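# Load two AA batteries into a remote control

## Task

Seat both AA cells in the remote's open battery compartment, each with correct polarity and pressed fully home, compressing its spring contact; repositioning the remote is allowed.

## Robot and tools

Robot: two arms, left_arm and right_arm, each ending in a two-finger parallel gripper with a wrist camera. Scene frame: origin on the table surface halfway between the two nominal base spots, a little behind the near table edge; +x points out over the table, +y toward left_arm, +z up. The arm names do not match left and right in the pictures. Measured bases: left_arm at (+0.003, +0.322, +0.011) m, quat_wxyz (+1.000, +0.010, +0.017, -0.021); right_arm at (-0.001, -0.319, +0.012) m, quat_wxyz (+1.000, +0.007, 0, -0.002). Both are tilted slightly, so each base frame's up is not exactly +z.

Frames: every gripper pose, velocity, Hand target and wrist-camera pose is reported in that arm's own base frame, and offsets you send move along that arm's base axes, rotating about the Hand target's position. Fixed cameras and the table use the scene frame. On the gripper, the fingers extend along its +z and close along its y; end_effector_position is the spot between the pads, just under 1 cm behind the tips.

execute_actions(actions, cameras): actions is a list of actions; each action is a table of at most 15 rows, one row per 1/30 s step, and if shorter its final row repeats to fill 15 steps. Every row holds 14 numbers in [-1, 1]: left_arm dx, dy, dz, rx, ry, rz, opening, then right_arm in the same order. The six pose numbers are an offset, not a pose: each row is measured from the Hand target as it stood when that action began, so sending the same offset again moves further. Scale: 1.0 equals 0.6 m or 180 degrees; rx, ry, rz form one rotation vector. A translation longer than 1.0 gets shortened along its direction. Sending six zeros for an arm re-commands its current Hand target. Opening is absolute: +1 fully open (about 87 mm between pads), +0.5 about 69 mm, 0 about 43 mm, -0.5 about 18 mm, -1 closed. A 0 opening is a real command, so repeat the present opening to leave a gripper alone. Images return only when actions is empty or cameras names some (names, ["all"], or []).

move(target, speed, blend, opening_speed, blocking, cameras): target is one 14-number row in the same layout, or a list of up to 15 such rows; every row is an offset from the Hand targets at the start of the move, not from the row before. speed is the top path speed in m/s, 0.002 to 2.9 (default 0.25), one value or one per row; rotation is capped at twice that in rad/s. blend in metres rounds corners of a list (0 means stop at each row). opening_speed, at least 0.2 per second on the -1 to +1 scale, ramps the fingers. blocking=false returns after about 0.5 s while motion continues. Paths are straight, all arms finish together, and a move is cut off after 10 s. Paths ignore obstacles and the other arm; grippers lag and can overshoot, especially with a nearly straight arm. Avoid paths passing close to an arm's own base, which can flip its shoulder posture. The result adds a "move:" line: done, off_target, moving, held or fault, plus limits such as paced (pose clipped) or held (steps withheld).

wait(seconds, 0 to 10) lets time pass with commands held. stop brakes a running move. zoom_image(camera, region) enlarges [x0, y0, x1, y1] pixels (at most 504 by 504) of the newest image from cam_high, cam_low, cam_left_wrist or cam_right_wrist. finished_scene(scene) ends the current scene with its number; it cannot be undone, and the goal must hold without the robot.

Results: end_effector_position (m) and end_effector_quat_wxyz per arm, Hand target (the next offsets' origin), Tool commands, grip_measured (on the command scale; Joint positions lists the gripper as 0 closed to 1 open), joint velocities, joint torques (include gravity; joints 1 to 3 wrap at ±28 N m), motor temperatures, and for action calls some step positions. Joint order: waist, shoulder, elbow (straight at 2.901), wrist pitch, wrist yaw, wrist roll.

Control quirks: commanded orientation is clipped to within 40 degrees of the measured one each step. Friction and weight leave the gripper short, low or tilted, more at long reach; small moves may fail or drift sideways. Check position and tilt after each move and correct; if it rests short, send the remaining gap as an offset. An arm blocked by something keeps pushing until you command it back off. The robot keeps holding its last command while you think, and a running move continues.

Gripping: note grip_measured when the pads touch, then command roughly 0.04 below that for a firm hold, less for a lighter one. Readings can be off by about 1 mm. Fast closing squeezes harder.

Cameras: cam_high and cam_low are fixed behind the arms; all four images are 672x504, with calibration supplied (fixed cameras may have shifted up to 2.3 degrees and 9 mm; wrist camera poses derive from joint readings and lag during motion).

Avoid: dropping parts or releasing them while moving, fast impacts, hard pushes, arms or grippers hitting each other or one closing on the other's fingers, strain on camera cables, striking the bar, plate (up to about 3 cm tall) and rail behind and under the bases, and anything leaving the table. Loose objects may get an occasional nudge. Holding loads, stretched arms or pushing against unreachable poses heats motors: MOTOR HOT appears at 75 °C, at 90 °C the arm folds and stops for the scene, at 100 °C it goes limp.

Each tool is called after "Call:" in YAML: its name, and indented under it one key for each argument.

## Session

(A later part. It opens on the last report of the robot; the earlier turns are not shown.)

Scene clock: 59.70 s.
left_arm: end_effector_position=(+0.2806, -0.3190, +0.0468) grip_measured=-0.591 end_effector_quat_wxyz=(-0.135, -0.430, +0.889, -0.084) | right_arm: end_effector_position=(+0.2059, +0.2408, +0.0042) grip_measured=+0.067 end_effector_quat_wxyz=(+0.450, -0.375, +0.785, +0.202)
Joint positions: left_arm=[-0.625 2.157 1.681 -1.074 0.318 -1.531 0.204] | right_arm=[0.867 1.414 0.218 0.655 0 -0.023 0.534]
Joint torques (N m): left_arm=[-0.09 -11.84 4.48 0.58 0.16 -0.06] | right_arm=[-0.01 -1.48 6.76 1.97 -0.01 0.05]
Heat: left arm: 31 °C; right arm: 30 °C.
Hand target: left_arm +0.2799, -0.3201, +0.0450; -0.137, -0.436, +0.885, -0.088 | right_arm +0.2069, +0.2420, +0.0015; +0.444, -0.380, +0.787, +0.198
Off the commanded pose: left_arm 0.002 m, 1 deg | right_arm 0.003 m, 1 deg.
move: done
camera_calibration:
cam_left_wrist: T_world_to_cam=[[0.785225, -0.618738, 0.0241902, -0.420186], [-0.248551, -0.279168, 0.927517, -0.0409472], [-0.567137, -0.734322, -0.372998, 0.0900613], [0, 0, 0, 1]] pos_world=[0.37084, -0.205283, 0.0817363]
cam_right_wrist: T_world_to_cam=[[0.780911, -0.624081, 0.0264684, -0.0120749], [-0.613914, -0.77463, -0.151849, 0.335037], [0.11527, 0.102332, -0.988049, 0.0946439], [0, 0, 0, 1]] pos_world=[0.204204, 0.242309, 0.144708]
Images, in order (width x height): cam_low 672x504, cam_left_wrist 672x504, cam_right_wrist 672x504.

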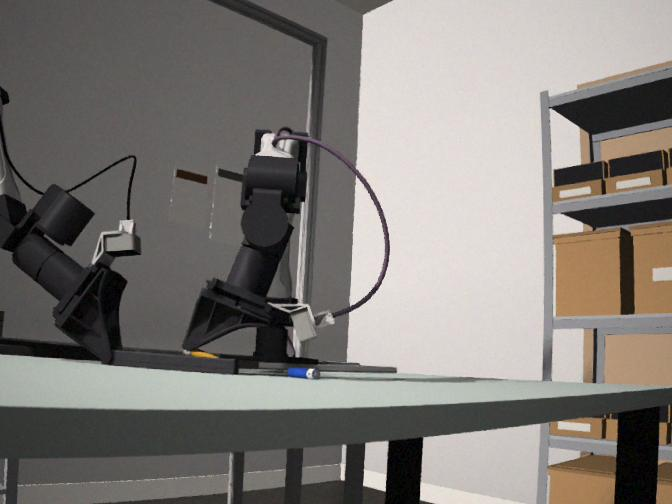

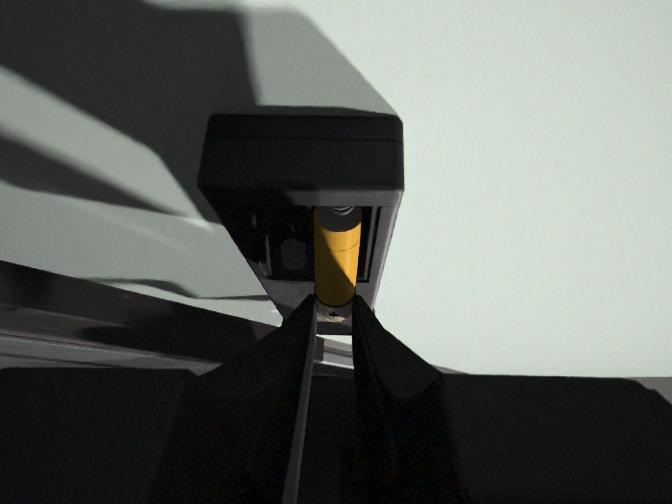

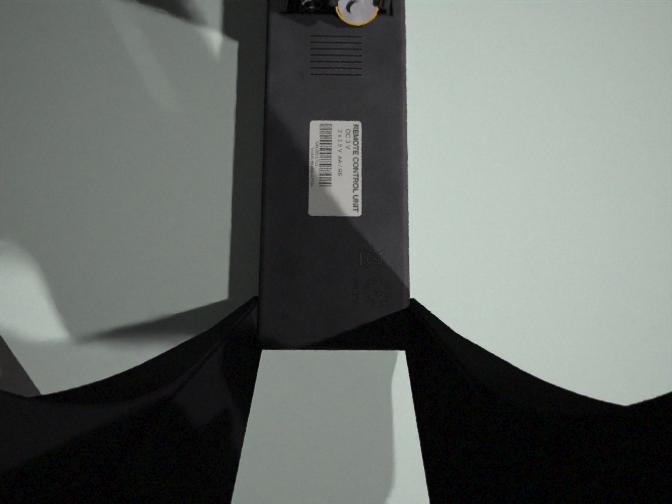

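Call:
move:
  target: [0.026,0.032,-0.005,0,0,0,-0.7,0,0,0,0,0,0,0.04]
  speed: 0.06
  cameras: ["cam_left_wrist","cam_low","cam_right_wrist"]

Call:
zoom_image:
  camera: "cam_left_wrist"
  region: [200, 80, 480, 340]

Call:
zoom_image:
  camera: "cam_right_wrist"
  region: [250, 0, 420, 120]

Call:
zoom_image:
  camera: "cam_low"
  region: [130, 290, 270, 390]

Scene clock: 61.43 s.
left_arm: end_effector_position=(+0.2887, -0.3117, +0.0504) grip_measured=-0.591 end_effector_quat_wxyz=(-0.147, -0.428, +0.886, -0.099) | right_arm: end_effector_position=(+0.2061, +0.2410, +0.0046) grip_measured=+0.067 end_effector_quat_wxyz=(+0.450, -0.374, +0.785, +0.202)
Joint positions: left_arm=[-0.586 2.157 1.681 -1.072 0.355 -1.491 0.204] | right_arm=[0.867 1.414 0.218 0.657 0 -0.023 0.534]
Joint torques (N m): left_arm=[1.48 -10.22 5.74 0.37 -0.26 0.18] | right_arm=[-0.05 -1.4 6.68 1.92 0 0.01]
Heat: left arm: 32 °C; right arm: 30 °C.
Hand target: left_arm +0.2955, -0.3008, +0.0420; -0.137, -0.436, +0.885, -0.087 | right_arm +0.2069, +0.2420, +0.0015; +0.444, -0.380, +0.787, +0.198
Off the commanded pose: left_arm 0.015 m, 2 deg | right_arm 0.003 m, 1 deg.
move: off_target (left_arm)
camera_calibration:
cam_left_wrist: T_world_to_cam=[[0.786135, -0.616671, 0.0413468, -0.422629], [-0.240385, -0.243442, 0.939655, -0.0320266], [-0.569392, -0.748634, -0.339617, 0.0959023], [0, 0, 0, 1]] pos_world=[0.379151, -0.196624, 0.0801383]
cam_right_wrist: T_world_to_cam=[[0.780882, -0.624111, 0.0266149, -0.0120293], [-0.613703, -0.774418, -0.15377, 0.335352], [0.116581, 0.103743, -0.987748, 0.0942771], [0, 0, 0, 1]] pos_world=[0.204209, 0.242415, 0.145009]
Images, in order (width x height): cam_low 672x504, cam_left_wrist 672x504, cam_right_wrist 672x504.

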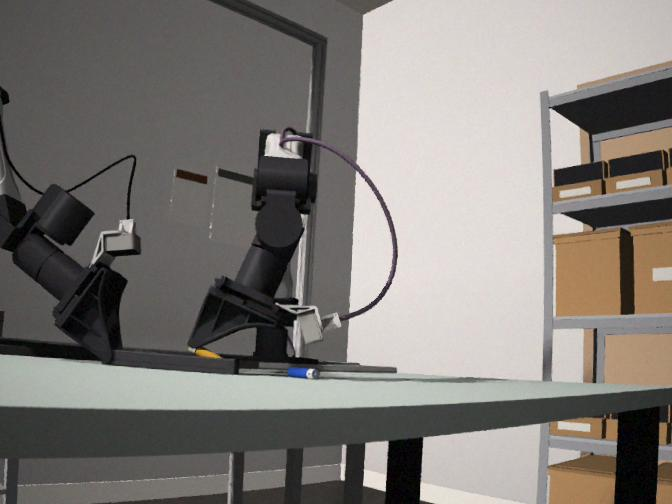

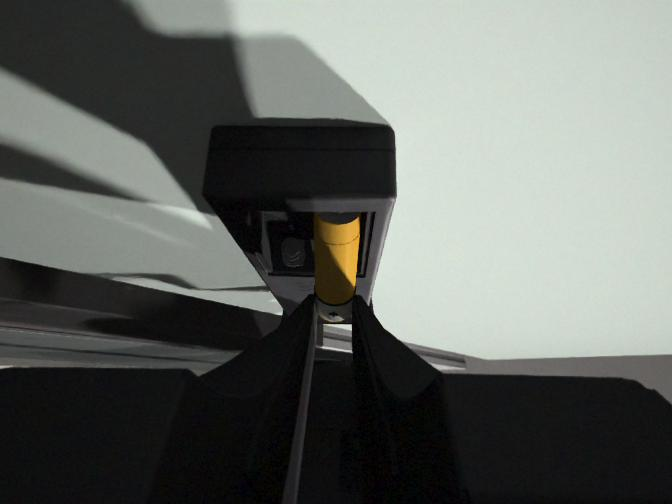

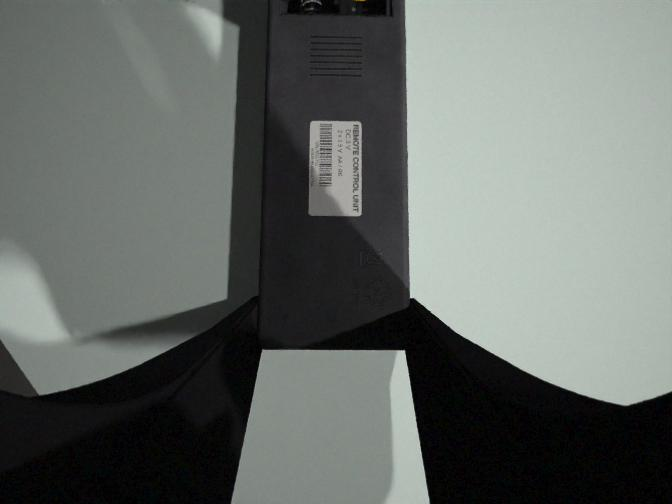

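Scaled by 1.800 from the camera's 672x504 image, which has a finer 960x720 frame.

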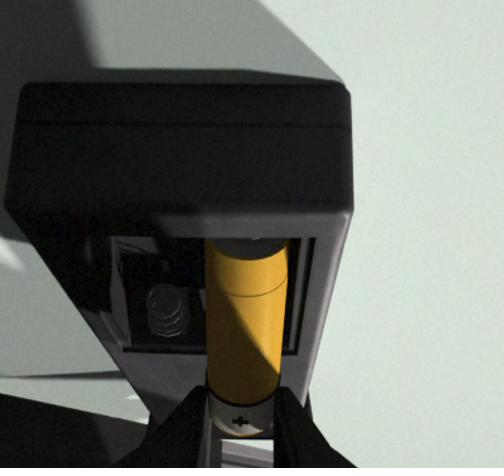

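Scaled by 2.965 from the camera's 672x504 image, which has a finer 960x720 frame.

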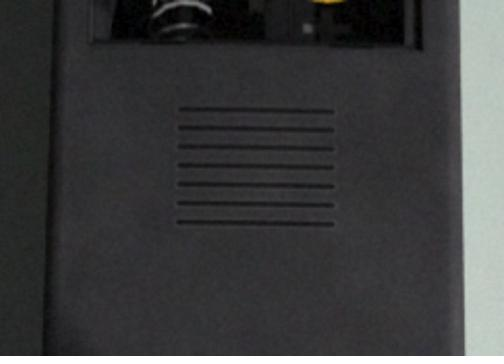

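Scaled by 3.600 from the camera's 672x504 image, which has a finer 960x720 frame.

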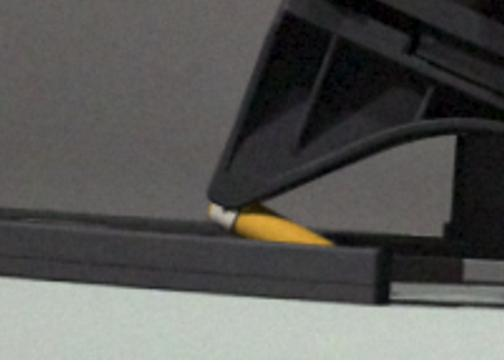

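Call:
move:
  target:
    - [0.0,0.0,-0.025,0.0437,-0.0343,0,-0.7,0,0,0,0,0,0,0.04]
    - [0.0,0.0,-0.045,0.0656,-0.0514,0,-0.7,0,0,0,0,0,0,0.04]
  speed: 0.08
  cameras: ["cam_left_wrist","cam_low","cam_right_wrist"]

Call:
zoom_image:
  camera: "cam_left_wrist"
  region: [200, 80, 480, 340]

Call:
zoom_image:
  camera: "cam_right_wrist"
  region: [250, 0, 420, 120]

Call:
zoom_image:
  camera: "cam_low"
  region: [130, 290, 270, 390]

Scene clock: 64.67 s.
left_arm: end_effector_position=(+0.2865, -0.3128, +0.0423) grip_measured=-0.591 end_effector_quat_wxyz=(-0.065, -0.427, +0.900, -0.060) | right_arm: end_effector_position=(+0.2061, +0.2410, +0.0041) grip_measured=+0.067 end_effector_quat_wxyz=(+0.450, -0.374, +0.785, +0.202)
Joint positions: left_arm=[-0.662 2.134 1.675 -1.062 0.169 -1.552 0.204] | right_arm=[0.867 1.416 0.218 0.658 0 -0.023 0.534]
Joint torques (N m): left_arm=[-0.4 -8.8 2.39 0.95 -1.27 -0.14] | right_arm=[-0.16 -1.68 6.68 1.92 -0.03 0.07]
Heat: left arm: 32 °C; right arm: 30 °C.
Hand target: left_arm +0.2954, -0.3008, +0.0149; -0.020, -0.439, +0.898, -0.031 | right_arm +0.2069, +0.2421, +0.0017; +0.444, -0.380, +0.787, +0.198
Off the commanded pose: left_arm 0.031 m, 6 deg | right_arm 0.003 m, 1 deg.
move: off_target (left_arm)
camera_calibration:
cam_left_wrist: T_world_to_cam=[[0.77519, -0.630245, 0.0432666, -0.422376], [-0.34842, -0.36941, 0.861476, -0.0303334], [-0.526957, -0.682882, -0.505952, 0.106506], [0, 0, 0, 1]] pos_world=[0.372977, -0.204674, 0.0982934]
cam_right_wrist: T_world_to_cam=[[0.780906, -0.624086, 0.0264881, -0.0120263], [-0.613825, -0.774545, -0.152642, 0.335317], [0.115778, 0.10294, -0.987926, 0.0942441], [0, 0, 0, 1]] pos_world=[0.204306, 0.242511, 0.144608]
Images, in order (width x height): cam_low 672x504, cam_left_wrist 672x504, cam_right_wrist 672x504.

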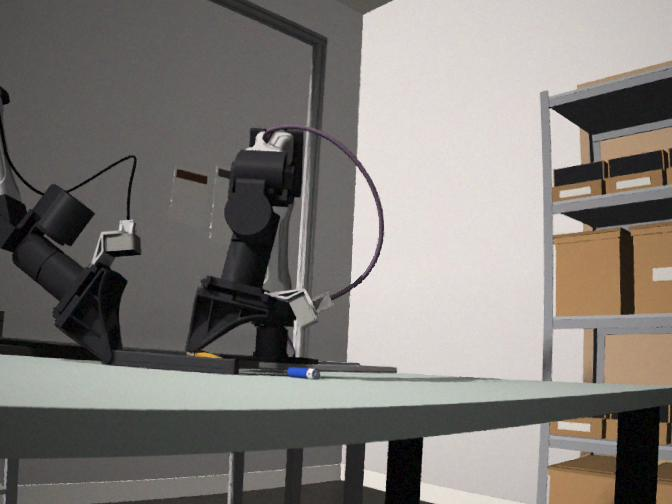

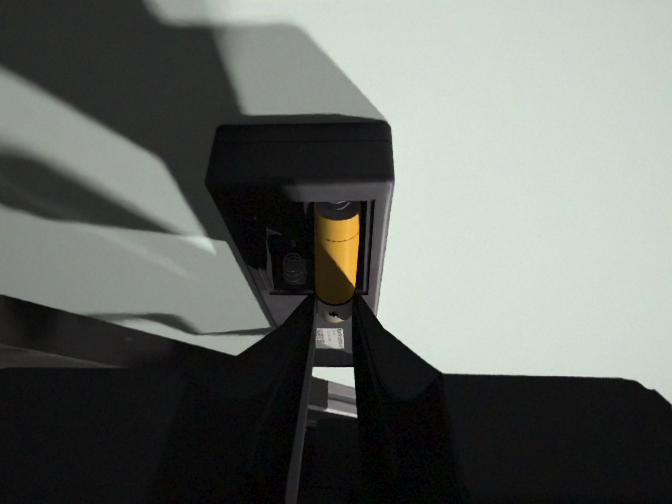

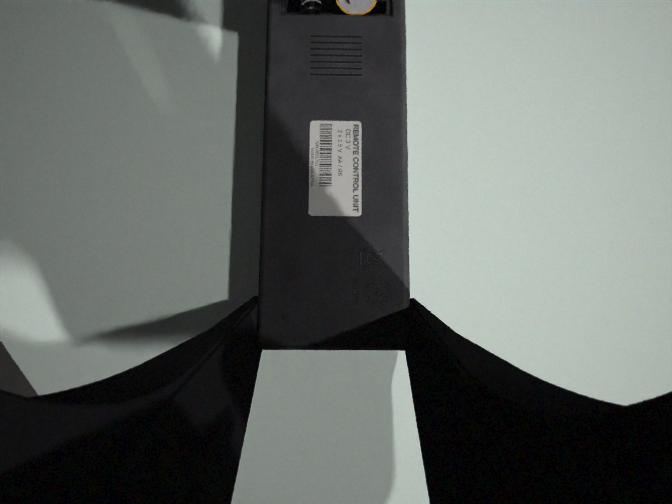

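Scaled by 1.800 from the camera's 672x504 image, which has a finer 960x720 frame.

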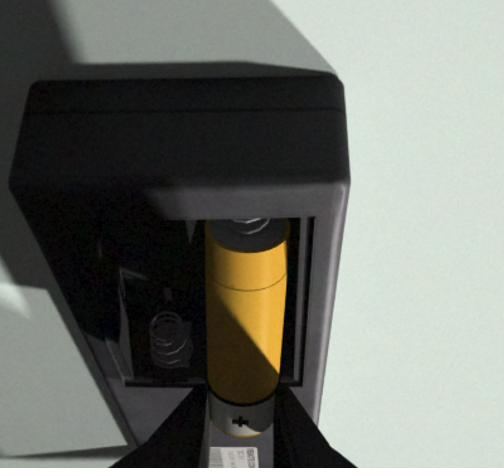

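Scaled by 2.965 from the camera's 672x504 image, which has a finer 960x720 frame.

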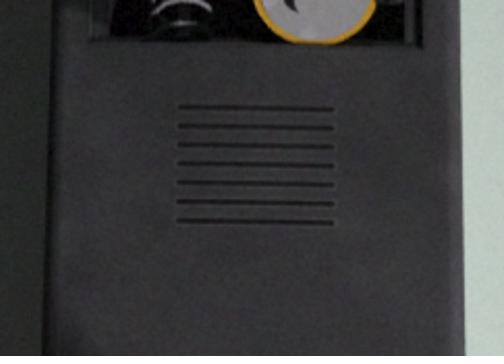

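Scaled by 3.600 from the camera's 672x504 image, which has a finer 960x720 frame.

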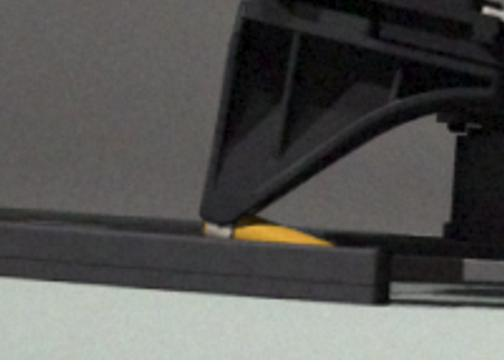

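Call:
move:
  target:
    - [0.02,0.026,0.0,0,0,0,-0.7,0,0,0,0,0,0,0.04]
    - [0.01,0.013,-0.02,0,0,0,-0.7,0,0,0,0,0,0,0.04]
  speed: 0.08
  cameras: ["cam_left_wrist","cam_low","cam_right_wrist"]

Call:
zoom_image:
  camera: "cam_right_wrist"
  region: [250, 0, 420, 120]

Call:
zoom_image:
  camera: "cam_low"
  region: [130, 290, 270, 390]

Scene clock: 66.50 s.
left_arm: end_effector_position=(+0.2896, -0.3107, +0.0343) grip_measured=-0.592 end_effector_quat_wxyz=(-0.064, -0.426, +0.900, -0.065) | right_arm: end_effector_position=(+0.2067, +0.2417, +0.0043) grip_measured=+0.067 end_effector_quat_wxyz=(+0.450, -0.374, +0.785, +0.202)
Joint positions: left_arm=[-0.652 2.138 1.647 -1.022 0.174 -1.542 0.204] | right_arm=[0.867 1.42 0.221 0.66 0 -0.023 0.534]
Joint torques (N m): left_arm=[0.55 -7.95 2.37 0.97 -1.32 -0.04] | right_arm=[-0.18 -2.15 6.46 1.9 -0.03 0.07]
Heat: left arm: 32 °C; right arm: 30 °C.
Hand target: left_arm +0.3014, -0.2931, +0.0030; -0.020, -0.439, +0.898, -0.031 | right_arm +0.2069, +0.2420, +0.0016; +0.444, -0.380, +0.787, +0.198
Off the commanded pose: left_arm 0.038 m, 7 deg | right_arm 0.003 m, 1 deg.
move: off_target (left_arm)
camera_calibration:
cam_left_wrist: T_world_to_cam=[[0.774654, -0.630141, 0.0532322, -0.423271], [-0.353216, -0.36132, 0.862952, -0.0177218], [-0.524548, -0.687292, -0.502474, 0.103401], [0, 0, 0, 1]] pos_world=[0.375868, -0.202057, 0.089781]
cam_right_wrist: T_world_to_cam=[[0.780901, -0.624093, 0.0265059, -0.0120449], [-0.613738, -0.77446, -0.15342, 0.336182], [0.116276, 0.103538, -0.987806, 0.0939587], [0, 0, 0, 1]] pos_world=[0.204808, 0.243114, 0.144709]
Images, in order (width x height): cam_low 672x504, cam_left_wrist 672x504, cam_right_wrist 672x504.

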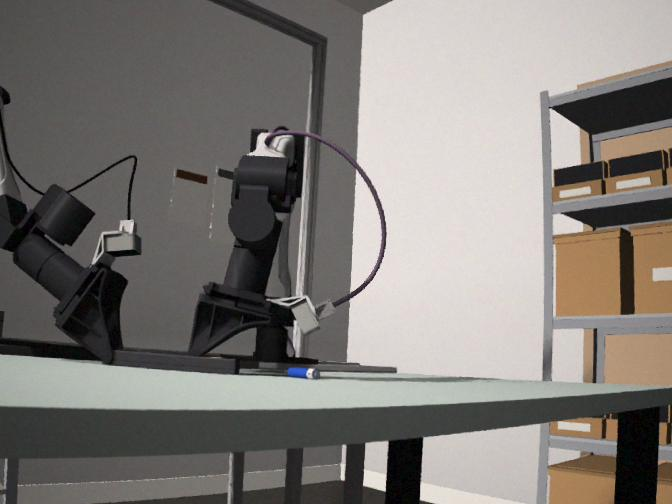

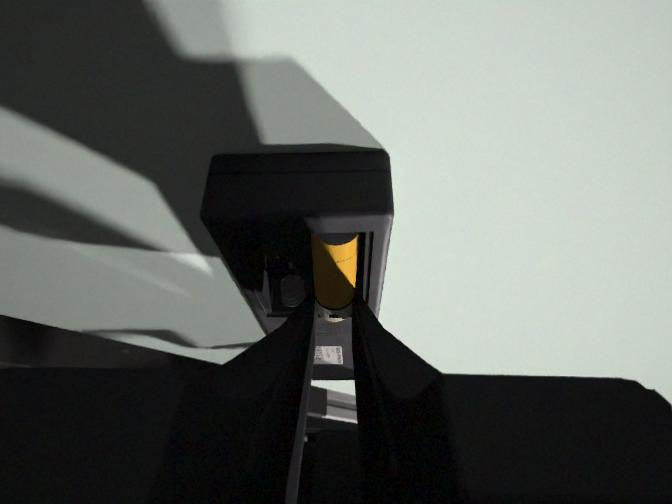

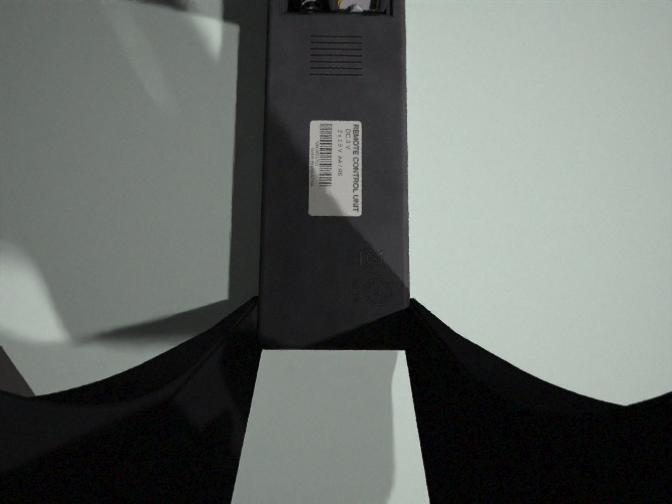

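Scaled by 2.965 from the camera's 672x504 image, which has a finer 960x720 frame.

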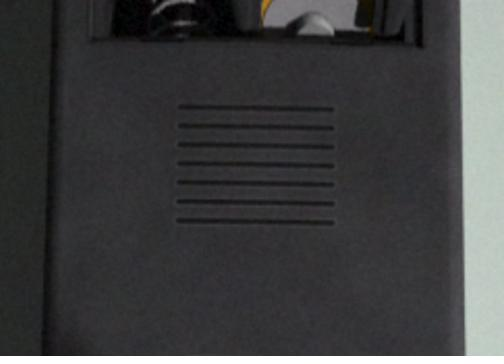

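Scaled by 3.600 from the camera's 672x504 image, which has a finer 960x720 frame.

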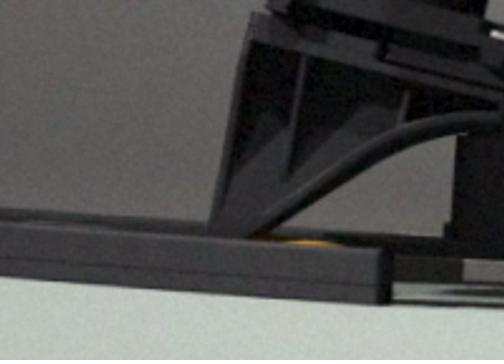

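Call:
move:
  target:
    - [-0.0197,-0.0293,0.0517,0,0,0,-0.7,0,0,0,0,0,0,0.04]
    - [-0.0197,-0.0293,0.0517,0,0,0,-0.42,0,0,0,0,0,0,0.04]
    - [-0.0197,-0.0293,0.15,0,0,0,-0.42,0,0,0,0,0,0,0.04]
    - [-0.0257,-0.0373,0.15,0.0175,-0.0137,0,-0.74,0,0,0,0,0,0,0.04]
  speed: 0.12
  cameras: ["cam_left_wrist","cam_low","cam_right_wrist"]

Call:
zoom_image:
  camera: "cam_left_wrist"
  region: [200, 80, 480, 340]

Call:
zoom_image:
  camera: "cam_right_wrist"
  region: [250, 0, 420, 120]

Call:
zoom_image:
  camera: "cam_low"
  region: [130, 290, 270, 390]

Scene clock: 71.40 s.
left_arm: end_effector_position=(+0.2830, -0.3140, +0.0804) grip_measured=-0.740 end_effector_quat_wxyz=(+0.003, -0.433, +0.901, -0.009) | right_arm: end_effector_position=(+0.2069, +0.2416, +0.0043) grip_measured=+0.067 end_effector_quat_wxyz=(+0.451, -0.374, +0.785, +0.201)
Joint positions: left_arm=[-0.739 2.135 1.868 -1.285 0 -1.634 0.13] | right_arm=[0.867 1.42 0.221 0.66 0.002 -0.023 0.534]
Joint torques (N m): left_arm=[-0.14 -12.38 9.7 0.05 -0.25 -0.07] | right_arm=[-0.1 -1.99 6.34 1.9 -0.03 0.07]
Heat: left arm: 33 °C; right arm: 31 °C.
Hand target: left_arm +0.2860, -0.3154, +0.0930; +0.012, -0.439, +0.898, -0.016 | right_arm +0.2068, +0.2421, +0.0016; +0.444, -0.380, +0.787, +0.198
Off the commanded pose: left_arm 0.013 m, 1 deg | right_arm 0.003 m, 1 deg.
move: off_target (left_arm); target 2's new opening was sent with left_arm's hand 0.004 m and 3 deg from that target; target 4's new opening was sent with left_arm's hand 0.013 m and 1 deg from that target
camera_calibration:
cam_left_wrist: T_world_to_cam=[[0.779851, -0.625901, 0.00899545, -0.419204], [-0.407569, -0.496805, 0.766206, -0.080434], [-0.4751, -0.601193, -0.642532, 0.145149], [0, 0, 0, 1]] pos_world=[0.363094, -0.215078, 0.158663]
cam_right_wrist: T_world_to_cam=[[0.77959, -0.625713, 0.0268828, -0.0116592], [-0.615311, -0.77322, -0.153376, 0.336243], [0.116756, 0.103029, -0.987802, 0.09397], [0, 0, 0, 1]] pos_world=[0.205012, 0.243013, 0.144709]
Images, in order (width x height): cam_low 672x504, cam_left_wrist 672x504, cam_right_wrist 672x504.

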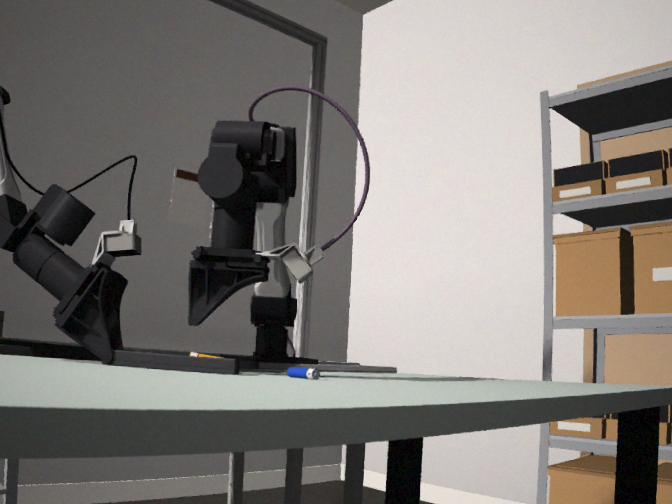

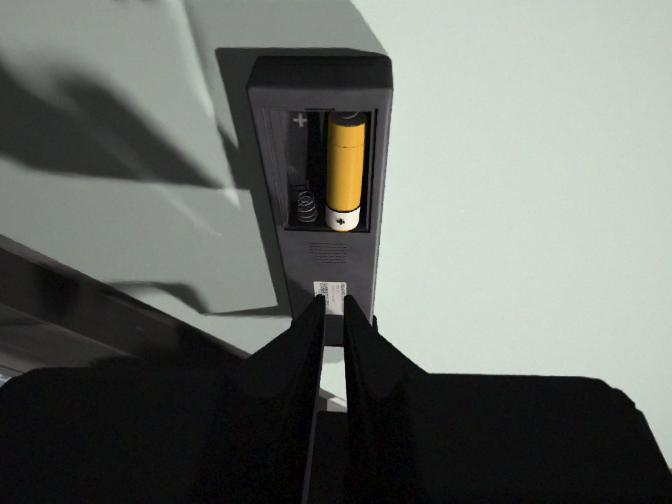

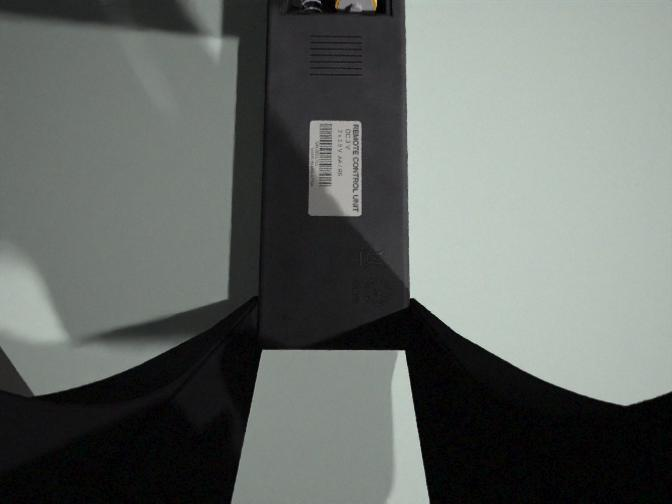

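Scaled by 1.800 from the camera's 672x504 image, which has a finer 960x720 frame.

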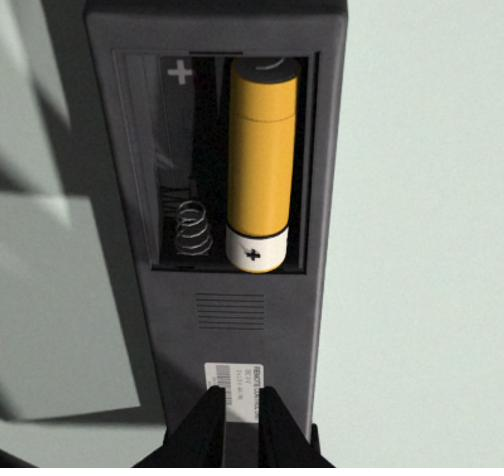

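Scaled by 2.965 from the camera's 672x504 image, which has a finer 960x720 frame.

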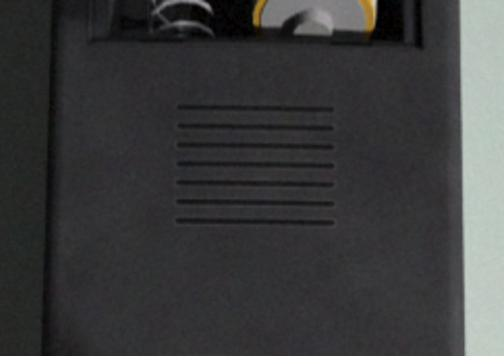

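Scaled by 3.600 from the camera's 672x504 image, which has a finer 960x720 frame.

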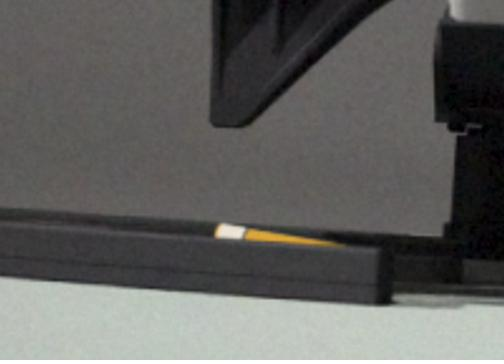

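Call:
move:
  target:
    - [0.006,-0.012,0,0,0,0,-0.74,0,0,0,0,0,0,0.04]
    - [0.002,-0.006,-0.073,0,0,0,-0.74,0,0,0,0,0,0,0.04]
  speed: 0.12
  cameras: ["cam_left_wrist","cam_low"]

Call:
zoom_image:
  camera: "cam_left_wrist"
  region: [200, 80, 480, 340]

Call:
zoom_image:
  camera: "cam_low"
  region: [130, 290, 270, 390]

Scene clock: 74.20 s.
left_arm: end_effector_position=(+0.2888, -0.3190, +0.0545) grip_measured=-0.740 end_effector_quat_wxyz=(+0.009, -0.436, +0.900, -0.020) | right_arm: end_effector_position=(+0.2069, +0.2416, +0.0043) grip_measured=+0.067 end_effector_quat_wxyz=(+0.451, -0.374, +0.785, +0.201)
Joint positions: left_arm=[-0.739 2.148 1.785 -1.163 -0.001 -1.641 0.13] | right_arm=[0.867 1.42 0.221 0.66 0.002 -0.023 0.534]
Joint torques (N m): left_arm=[-0.54 -11.03 5.04 0.5 -0.27 -0.04] | right_arm=[-0.08 -2.07 6.37 1.89 -0.05 0.05]
Heat: left arm: 34 °C; right arm: 31 °C.
Hand target: left_arm +0.2872, -0.3190, +0.0491; +0.012, -0.439, +0.898, -0.015 | right_arm +0.2068, +0.2421, +0.0016; +0.444, -0.380, +0.787, +0.198
Off the commanded pose: left_arm 0.005 m, 1 deg | right_arm 0.003 m, 1 deg.
move: done
camera_calibration:
cam_left_wrist: T_world_to_cam=[[0.783716, -0.620176, 0.0342181, -0.427364], [-0.418962, -0.487164, 0.766252, -0.0543604], [-0.458542, -0.61486, -0.641629, 0.119034], [0, 0, 0, 1]] pos_world=[0.366739, -0.218334, 0.132653]
Images, in order (width x height): cam_low 672x504, cam_left_wrist 672x504.

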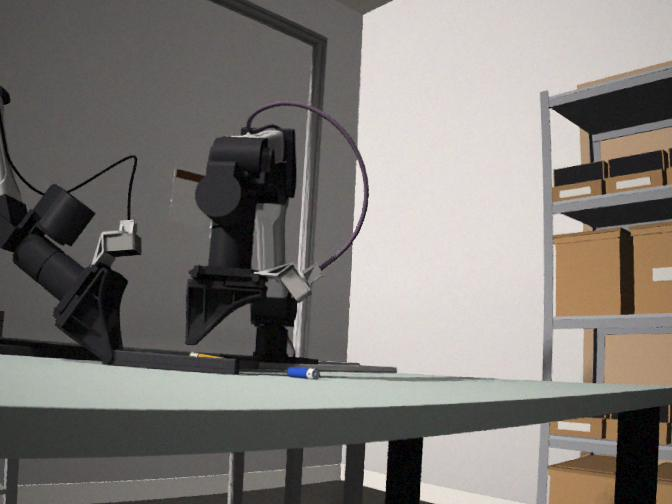

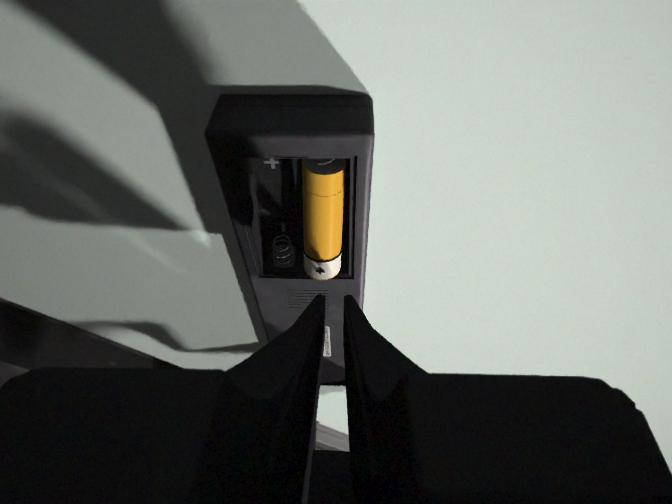

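Scaled by 1.800 from the camera's 672x504 image, which has a finer 960x720 frame.

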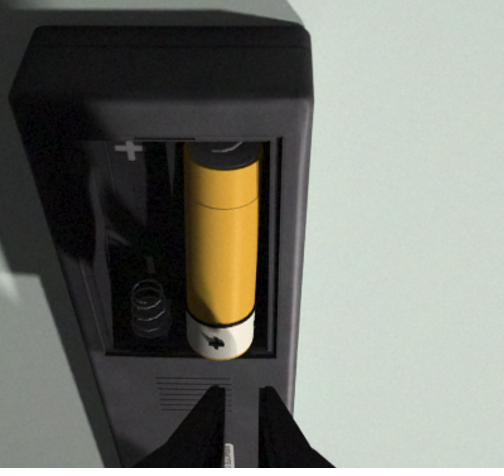

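Scaled by 3.600 from the camera's 672x504 image, which has a finer 960x720 frame.

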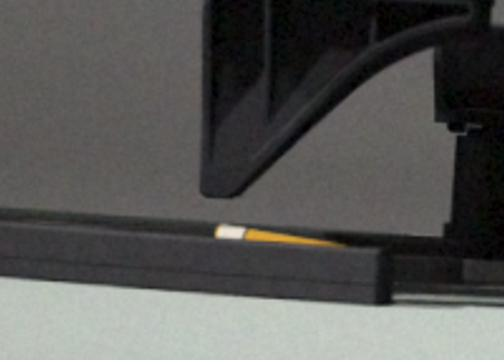

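Call:
move:
  target:
    - [-0.012,0.009,0.01,0,0,0,-0.74,0,0,0,0,0,0,0.04]
    - [-0.008,0.006,-0.008,0,0,0,-0.74,0,0,0,0,0,0,0.04]
  speed: 0.1
  cameras: ["cam_left_wrist","cam_low"]

Call:
zoom_image:
  camera: "cam_left_wrist"
  region: [200, 80, 480, 340]

Scene clock: 76.17 s.
left_arm: end_effector_position=(+0.2842, -0.3148, +0.0427) grip_measured=-0.740 end_effector_quat_wxyz=(+0.005, -0.436, +0.900, -0.012) | right_arm: end_effector_position=(+0.2069, +0.2416, +0.0043) grip_measured=+0.067 end_effector_quat_wxyz=(+0.451, -0.374, +0.785, +0.201)
Joint positions: left_arm=[-0.739 2.148 1.739 -1.136 -0.001 -1.641 0.13] | right_arm=[0.867 1.42 0.221 0.66 0.002 -0.023 0.534]
Joint torques (N m): left_arm=[-0.7 -13.04 4.41 0.51 -0.26 -0.07] | right_arm=[-0.01 -2.03 6.52 1.9 -0.05 0.03]
Heat: left arm: 34 °C; right arm: 31 °C.
Hand target: left_arm +0.2824, -0.3154, +0.0443; +0.011, -0.439, +0.898, -0.015 | right_arm +0.2068, +0.2421, +0.0016; +0.444, -0.380, +0.787, +0.198
Off the commanded pose: left_arm 0.002 m, 1 deg | right_arm 0.003 m, 1 deg.
move: done
camera_calibration:
cam_left_wrist: T_world_to_cam=[[0.784062, -0.620478, 0.0159207, -0.420116], [-0.408551, -0.496612, 0.765809, -0.0511392], [-0.467261, -0.606946, -0.642872, 0.116991], [0, 0, 0, 1]] pos_world=[0.363169, -0.215062, 0.121061]
Images, in order (width x height): cam_low 672x504, cam_left_wrist 672x504.

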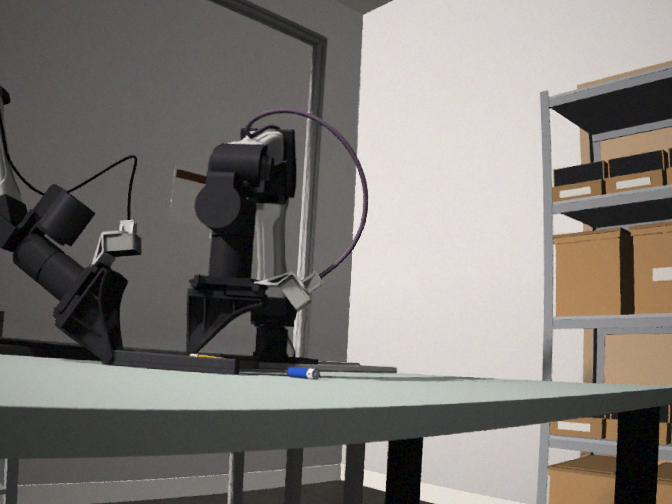

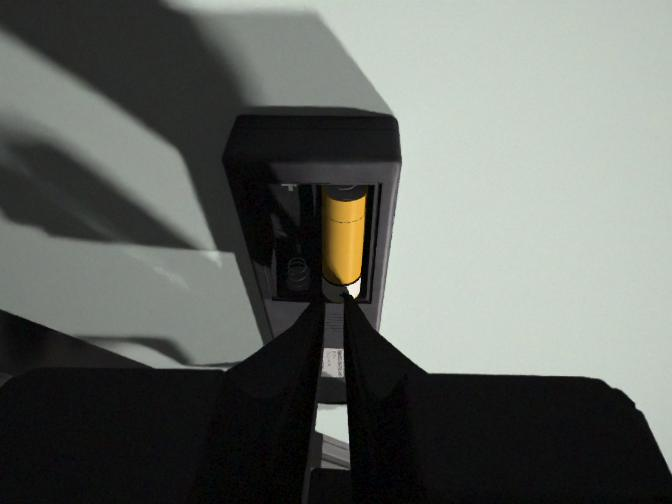

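Scaled by 1.800 from the camera's 672x504 image, which has a finer 960x720 frame.

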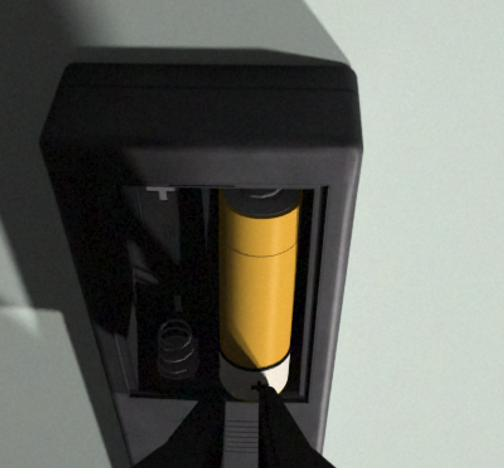

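Call:
move:
  target:
    - [0.0095,-0.0077,0.006,0,0,0,-0.74,0,0,0,0,0,0,0.04]
    - [0.008,-0.006,-0.02,0,0,0,-0.74,0,0,0,0,0,0,0.04]
  speed: 0.08
  cameras: ["cam_left_wrist","cam_low"]

Call:
zoom_image:
  camera: "cam_left_wrist"
  region: [200, 80, 480, 340]

Call:
zoom_image:
  camera: "cam_low"
  region: [130, 290, 270, 390]

Scene clock: 78.13 s.
left_arm: end_effector_position=(+0.2905, -0.3206, +0.0440) grip_measured=-0.740 end_effector_quat_wxyz=(+0.012, -0.436, +0.900, -0.027) | right_arm: end_effector_position=(+0.2069, +0.2416, +0.0043) grip_measured=+0.067 end_effector_quat_wxyz=(+0.451, -0.374, +0.785, +0.201)
Joint positions: left_arm=[-0.739 2.148 1.742 -1.105 -0.001 -1.641 0.13] | right_arm=[0.867 1.42 0.221 0.66 0.002 -0.023 0.534]
Joint torques (N m): left_arm=[-0.64 -9.91 4.56 0.54 -0.26 -0.05] | right_arm=[-0.03 -2.14 6.35 1.9 -0.04 0.04]
Heat: left arm: 34 °C; right arm: 32 °C.
Hand target: left_arm +0.2872, -0.3191, +0.0323; +0.012, -0.439, +0.898, -0.016 | right_arm +0.2068, +0.2421, +0.0016; +0.444, -0.380, +0.787, +0.198
Off the commanded pose: left_arm 0.012 m, 1 deg | right_arm 0.003 m, 1 deg.
move: off_target (left_arm)
camera_calibration:
cam_left_wrist: T_world_to_cam=[[0.783234, -0.619732, 0.0497638, -0.429712], [-0.427815, -0.479142, 0.766418, -0.041295], [-0.45113, -0.621575, -0.640411, 0.107761], [0, 0, 0, 1]] pos_world=[0.367513, -0.219111, 0.122045]
Images, in order (width x height): cam_low 672x504, cam_left_wrist 672x504.

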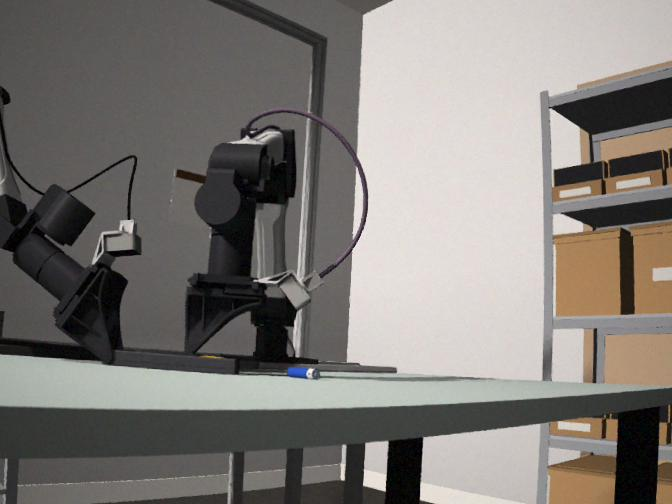

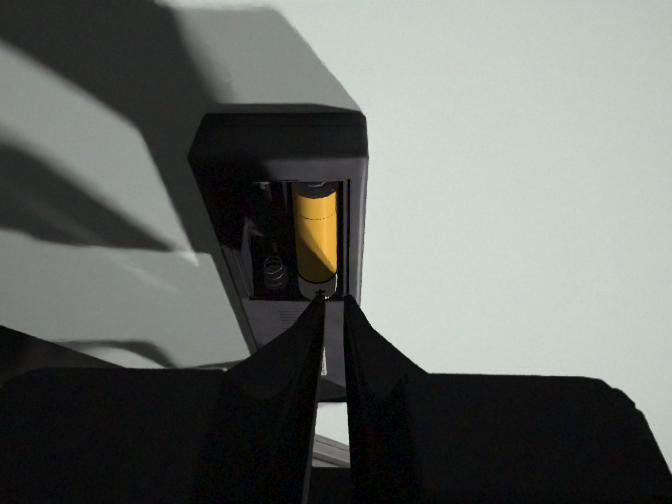

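Scaled by 1.800 from the camera's 672x504 image, which has a finer 960x720 frame.

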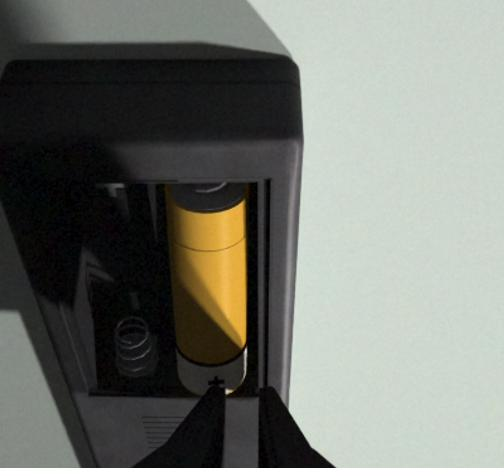

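Scaled by 3.600 from the camera's 672x504 image, which has a finer 960x720 frame.

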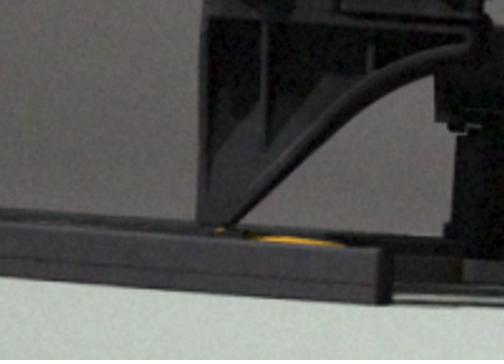

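Call:
move:
  target:
    - [-0.004,0.004,0.05,0,0,0,-0.74,0,0,0,0,0,0,0.04]
    - [-0.0025,0.0035,0.017,0,0,0,-0.74,0,0,0,0,0,0,0.04]
  speed: 0.1
  cameras: ["cam_left_wrist","cam_low"]

Call:
zoom_image:
  camera: "cam_left_wrist"
  region: [200, 80, 480, 340]

Call:
zoom_image:
  camera: "cam_low"
  region: [130, 290, 270, 390]

Scene clock: 80.67 s.
left_arm: end_effector_position=(+0.2882, -0.3184, +0.0472) grip_measured=-0.740 end_effector_quat_wxyz=(+0.009, -0.436, +0.900, -0.021) | right_arm: end_effector_position=(+0.2069, +0.2416, +0.0043) grip_measured=+0.067 end_effector_quat_wxyz=(+0.451, -0.374, +0.785, +0.201)
Joint positions: left_arm=[-0.739 2.148 1.756 -1.134 -0.001 -1.641 0.13] | right_arm=[0.867 1.42 0.221 0.66 0.002 -0.023 0.534]
Joint torques (N m): left_arm=[-0.34 -11.49 4.52 0.5 -0.27 -0.04] | right_arm=[-0.06 -2.15 6.42 1.94 -0.01 0.03]
Heat: left arm: 34 °C; right arm: 32 °C.
Hand target: left_arm +0.2857, -0.3170, +0.0426; +0.012, -0.439, +0.898, -0.016 | right_arm +0.2068, +0.2421, +0.0016; +0.444, -0.380, +0.787, +0.198
Off the commanded pose: left_arm 0.006 m, 1 deg | right_arm 0.003 m, 1 deg.
move: done
camera_calibration:
cam_left_wrist: T_world_to_cam=[[0.783711, -0.620141, 0.0349672, -0.426276], [-0.419408, -0.486828, 0.766221, -0.0485275], [-0.458142, -0.615162, -0.641624, 0.114185], [0, 0, 0, 1]] pos_world=[0.366037, -0.217733, 0.125353]
Images, in order (width x height): cam_low 672x504, cam_left_wrist 672x504.

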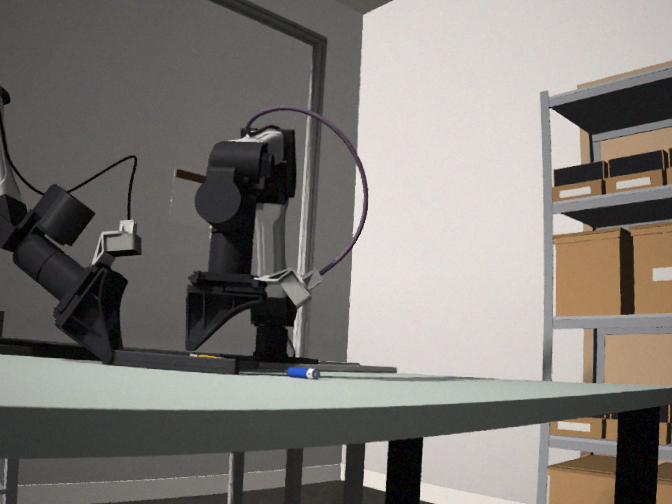

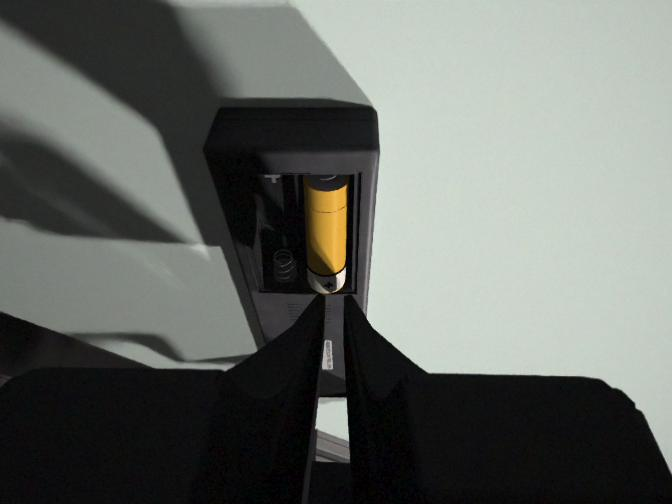

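Scaled by 1.800 from the camera's 672x504 image, which has a finer 960x720 frame.

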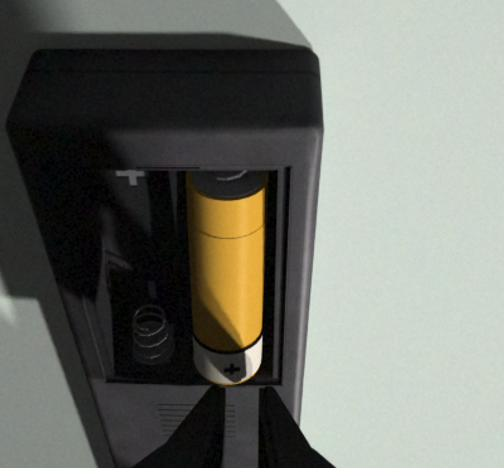

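Scaled by 3.600 from the camera's 672x504 image, which has a finer 960x720 frame.

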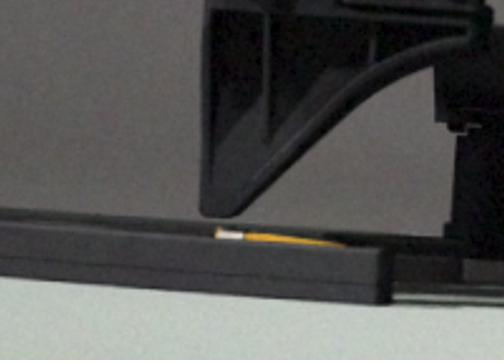

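Call:
move:
  target:
    - [-0.009,0.007,0.03,0,0,0,-0.74,0,0,0,0,0,0,0.04]
    - [-0.0055,0.0045,-0.002,0,0,0,-0.74,0,0,0,0,0,0,0.04]
  speed: 0.1
  cameras: ["cam_left_wrist"]

Call:
zoom_image:
  camera: "cam_left_wrist"
  region: [200, 80, 480, 340]

Scene clock: 82.23 s.
left_arm: end_effector_position=(+0.2856, -0.3163, +0.0413) grip_measured=-0.740 end_effector_quat_wxyz=(+0.007, -0.437, +0.900, -0.017) | right_arm: end_effector_position=(+0.2069, +0.2416, +0.0043) grip_measured=+0.067 end_effector_quat_wxyz=(+0.451, -0.374, +0.785, +0.201)
Joint positions: left_arm=[-0.739 2.147 1.731 -1.118 0 -1.642 0.13] | right_arm=[0.867 1.42 0.221 0.66 0.002 -0.023 0.534]
Joint torques (N m): left_arm=[-0.58 -12.88 3.85 0.44 -0.28 0] | right_arm=[0.12 -2.04 6.54 1.89 -0.05 0.05]
Heat: left arm: 35 °C; right arm: 32 °C.
Hand target: left_arm +0.2824, -0.3142, +0.0414; +0.012, -0.439, +0.898, -0.016 | right_arm +0.2068, +0.2421, +0.0016; +0.444, -0.380, +0.787, +0.198
Off the commanded pose: left_arm 0.004 m, 1 deg | right_arm 0.003 m, 1 deg.
move: done
camera_calibration:
cam_left_wrist: T_world_to_cam=[[0.784841, -0.619144, 0.0261765, -0.422409], [-0.413283, -0.491477, 0.766582, -0.0472399], [-0.461759, -0.612464, -0.641613, 0.112505], [0, 0, 0, 1]] pos_world=[0.363951, -0.215844, 0.119455]
Images, in order (width x height): cam_left_wrist 672x504.

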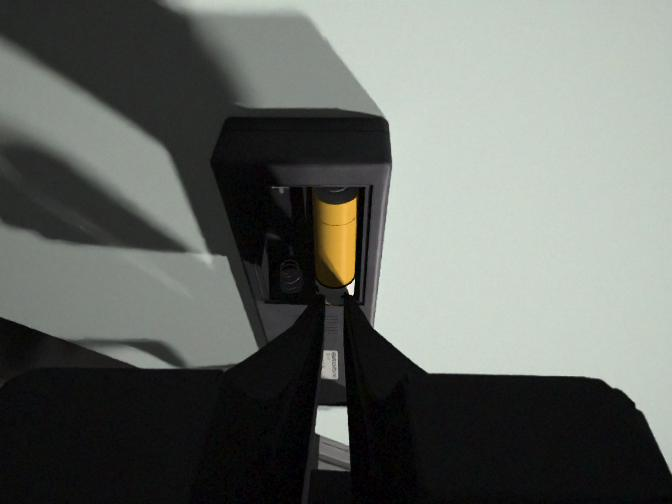

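Scaled by 1.800 from the camera's 672x504 image, which has a finer 960x720 frame.

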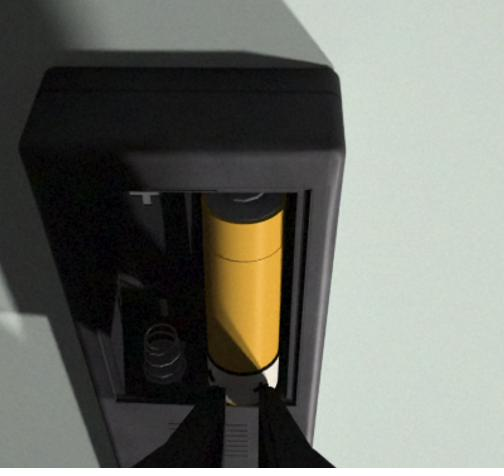

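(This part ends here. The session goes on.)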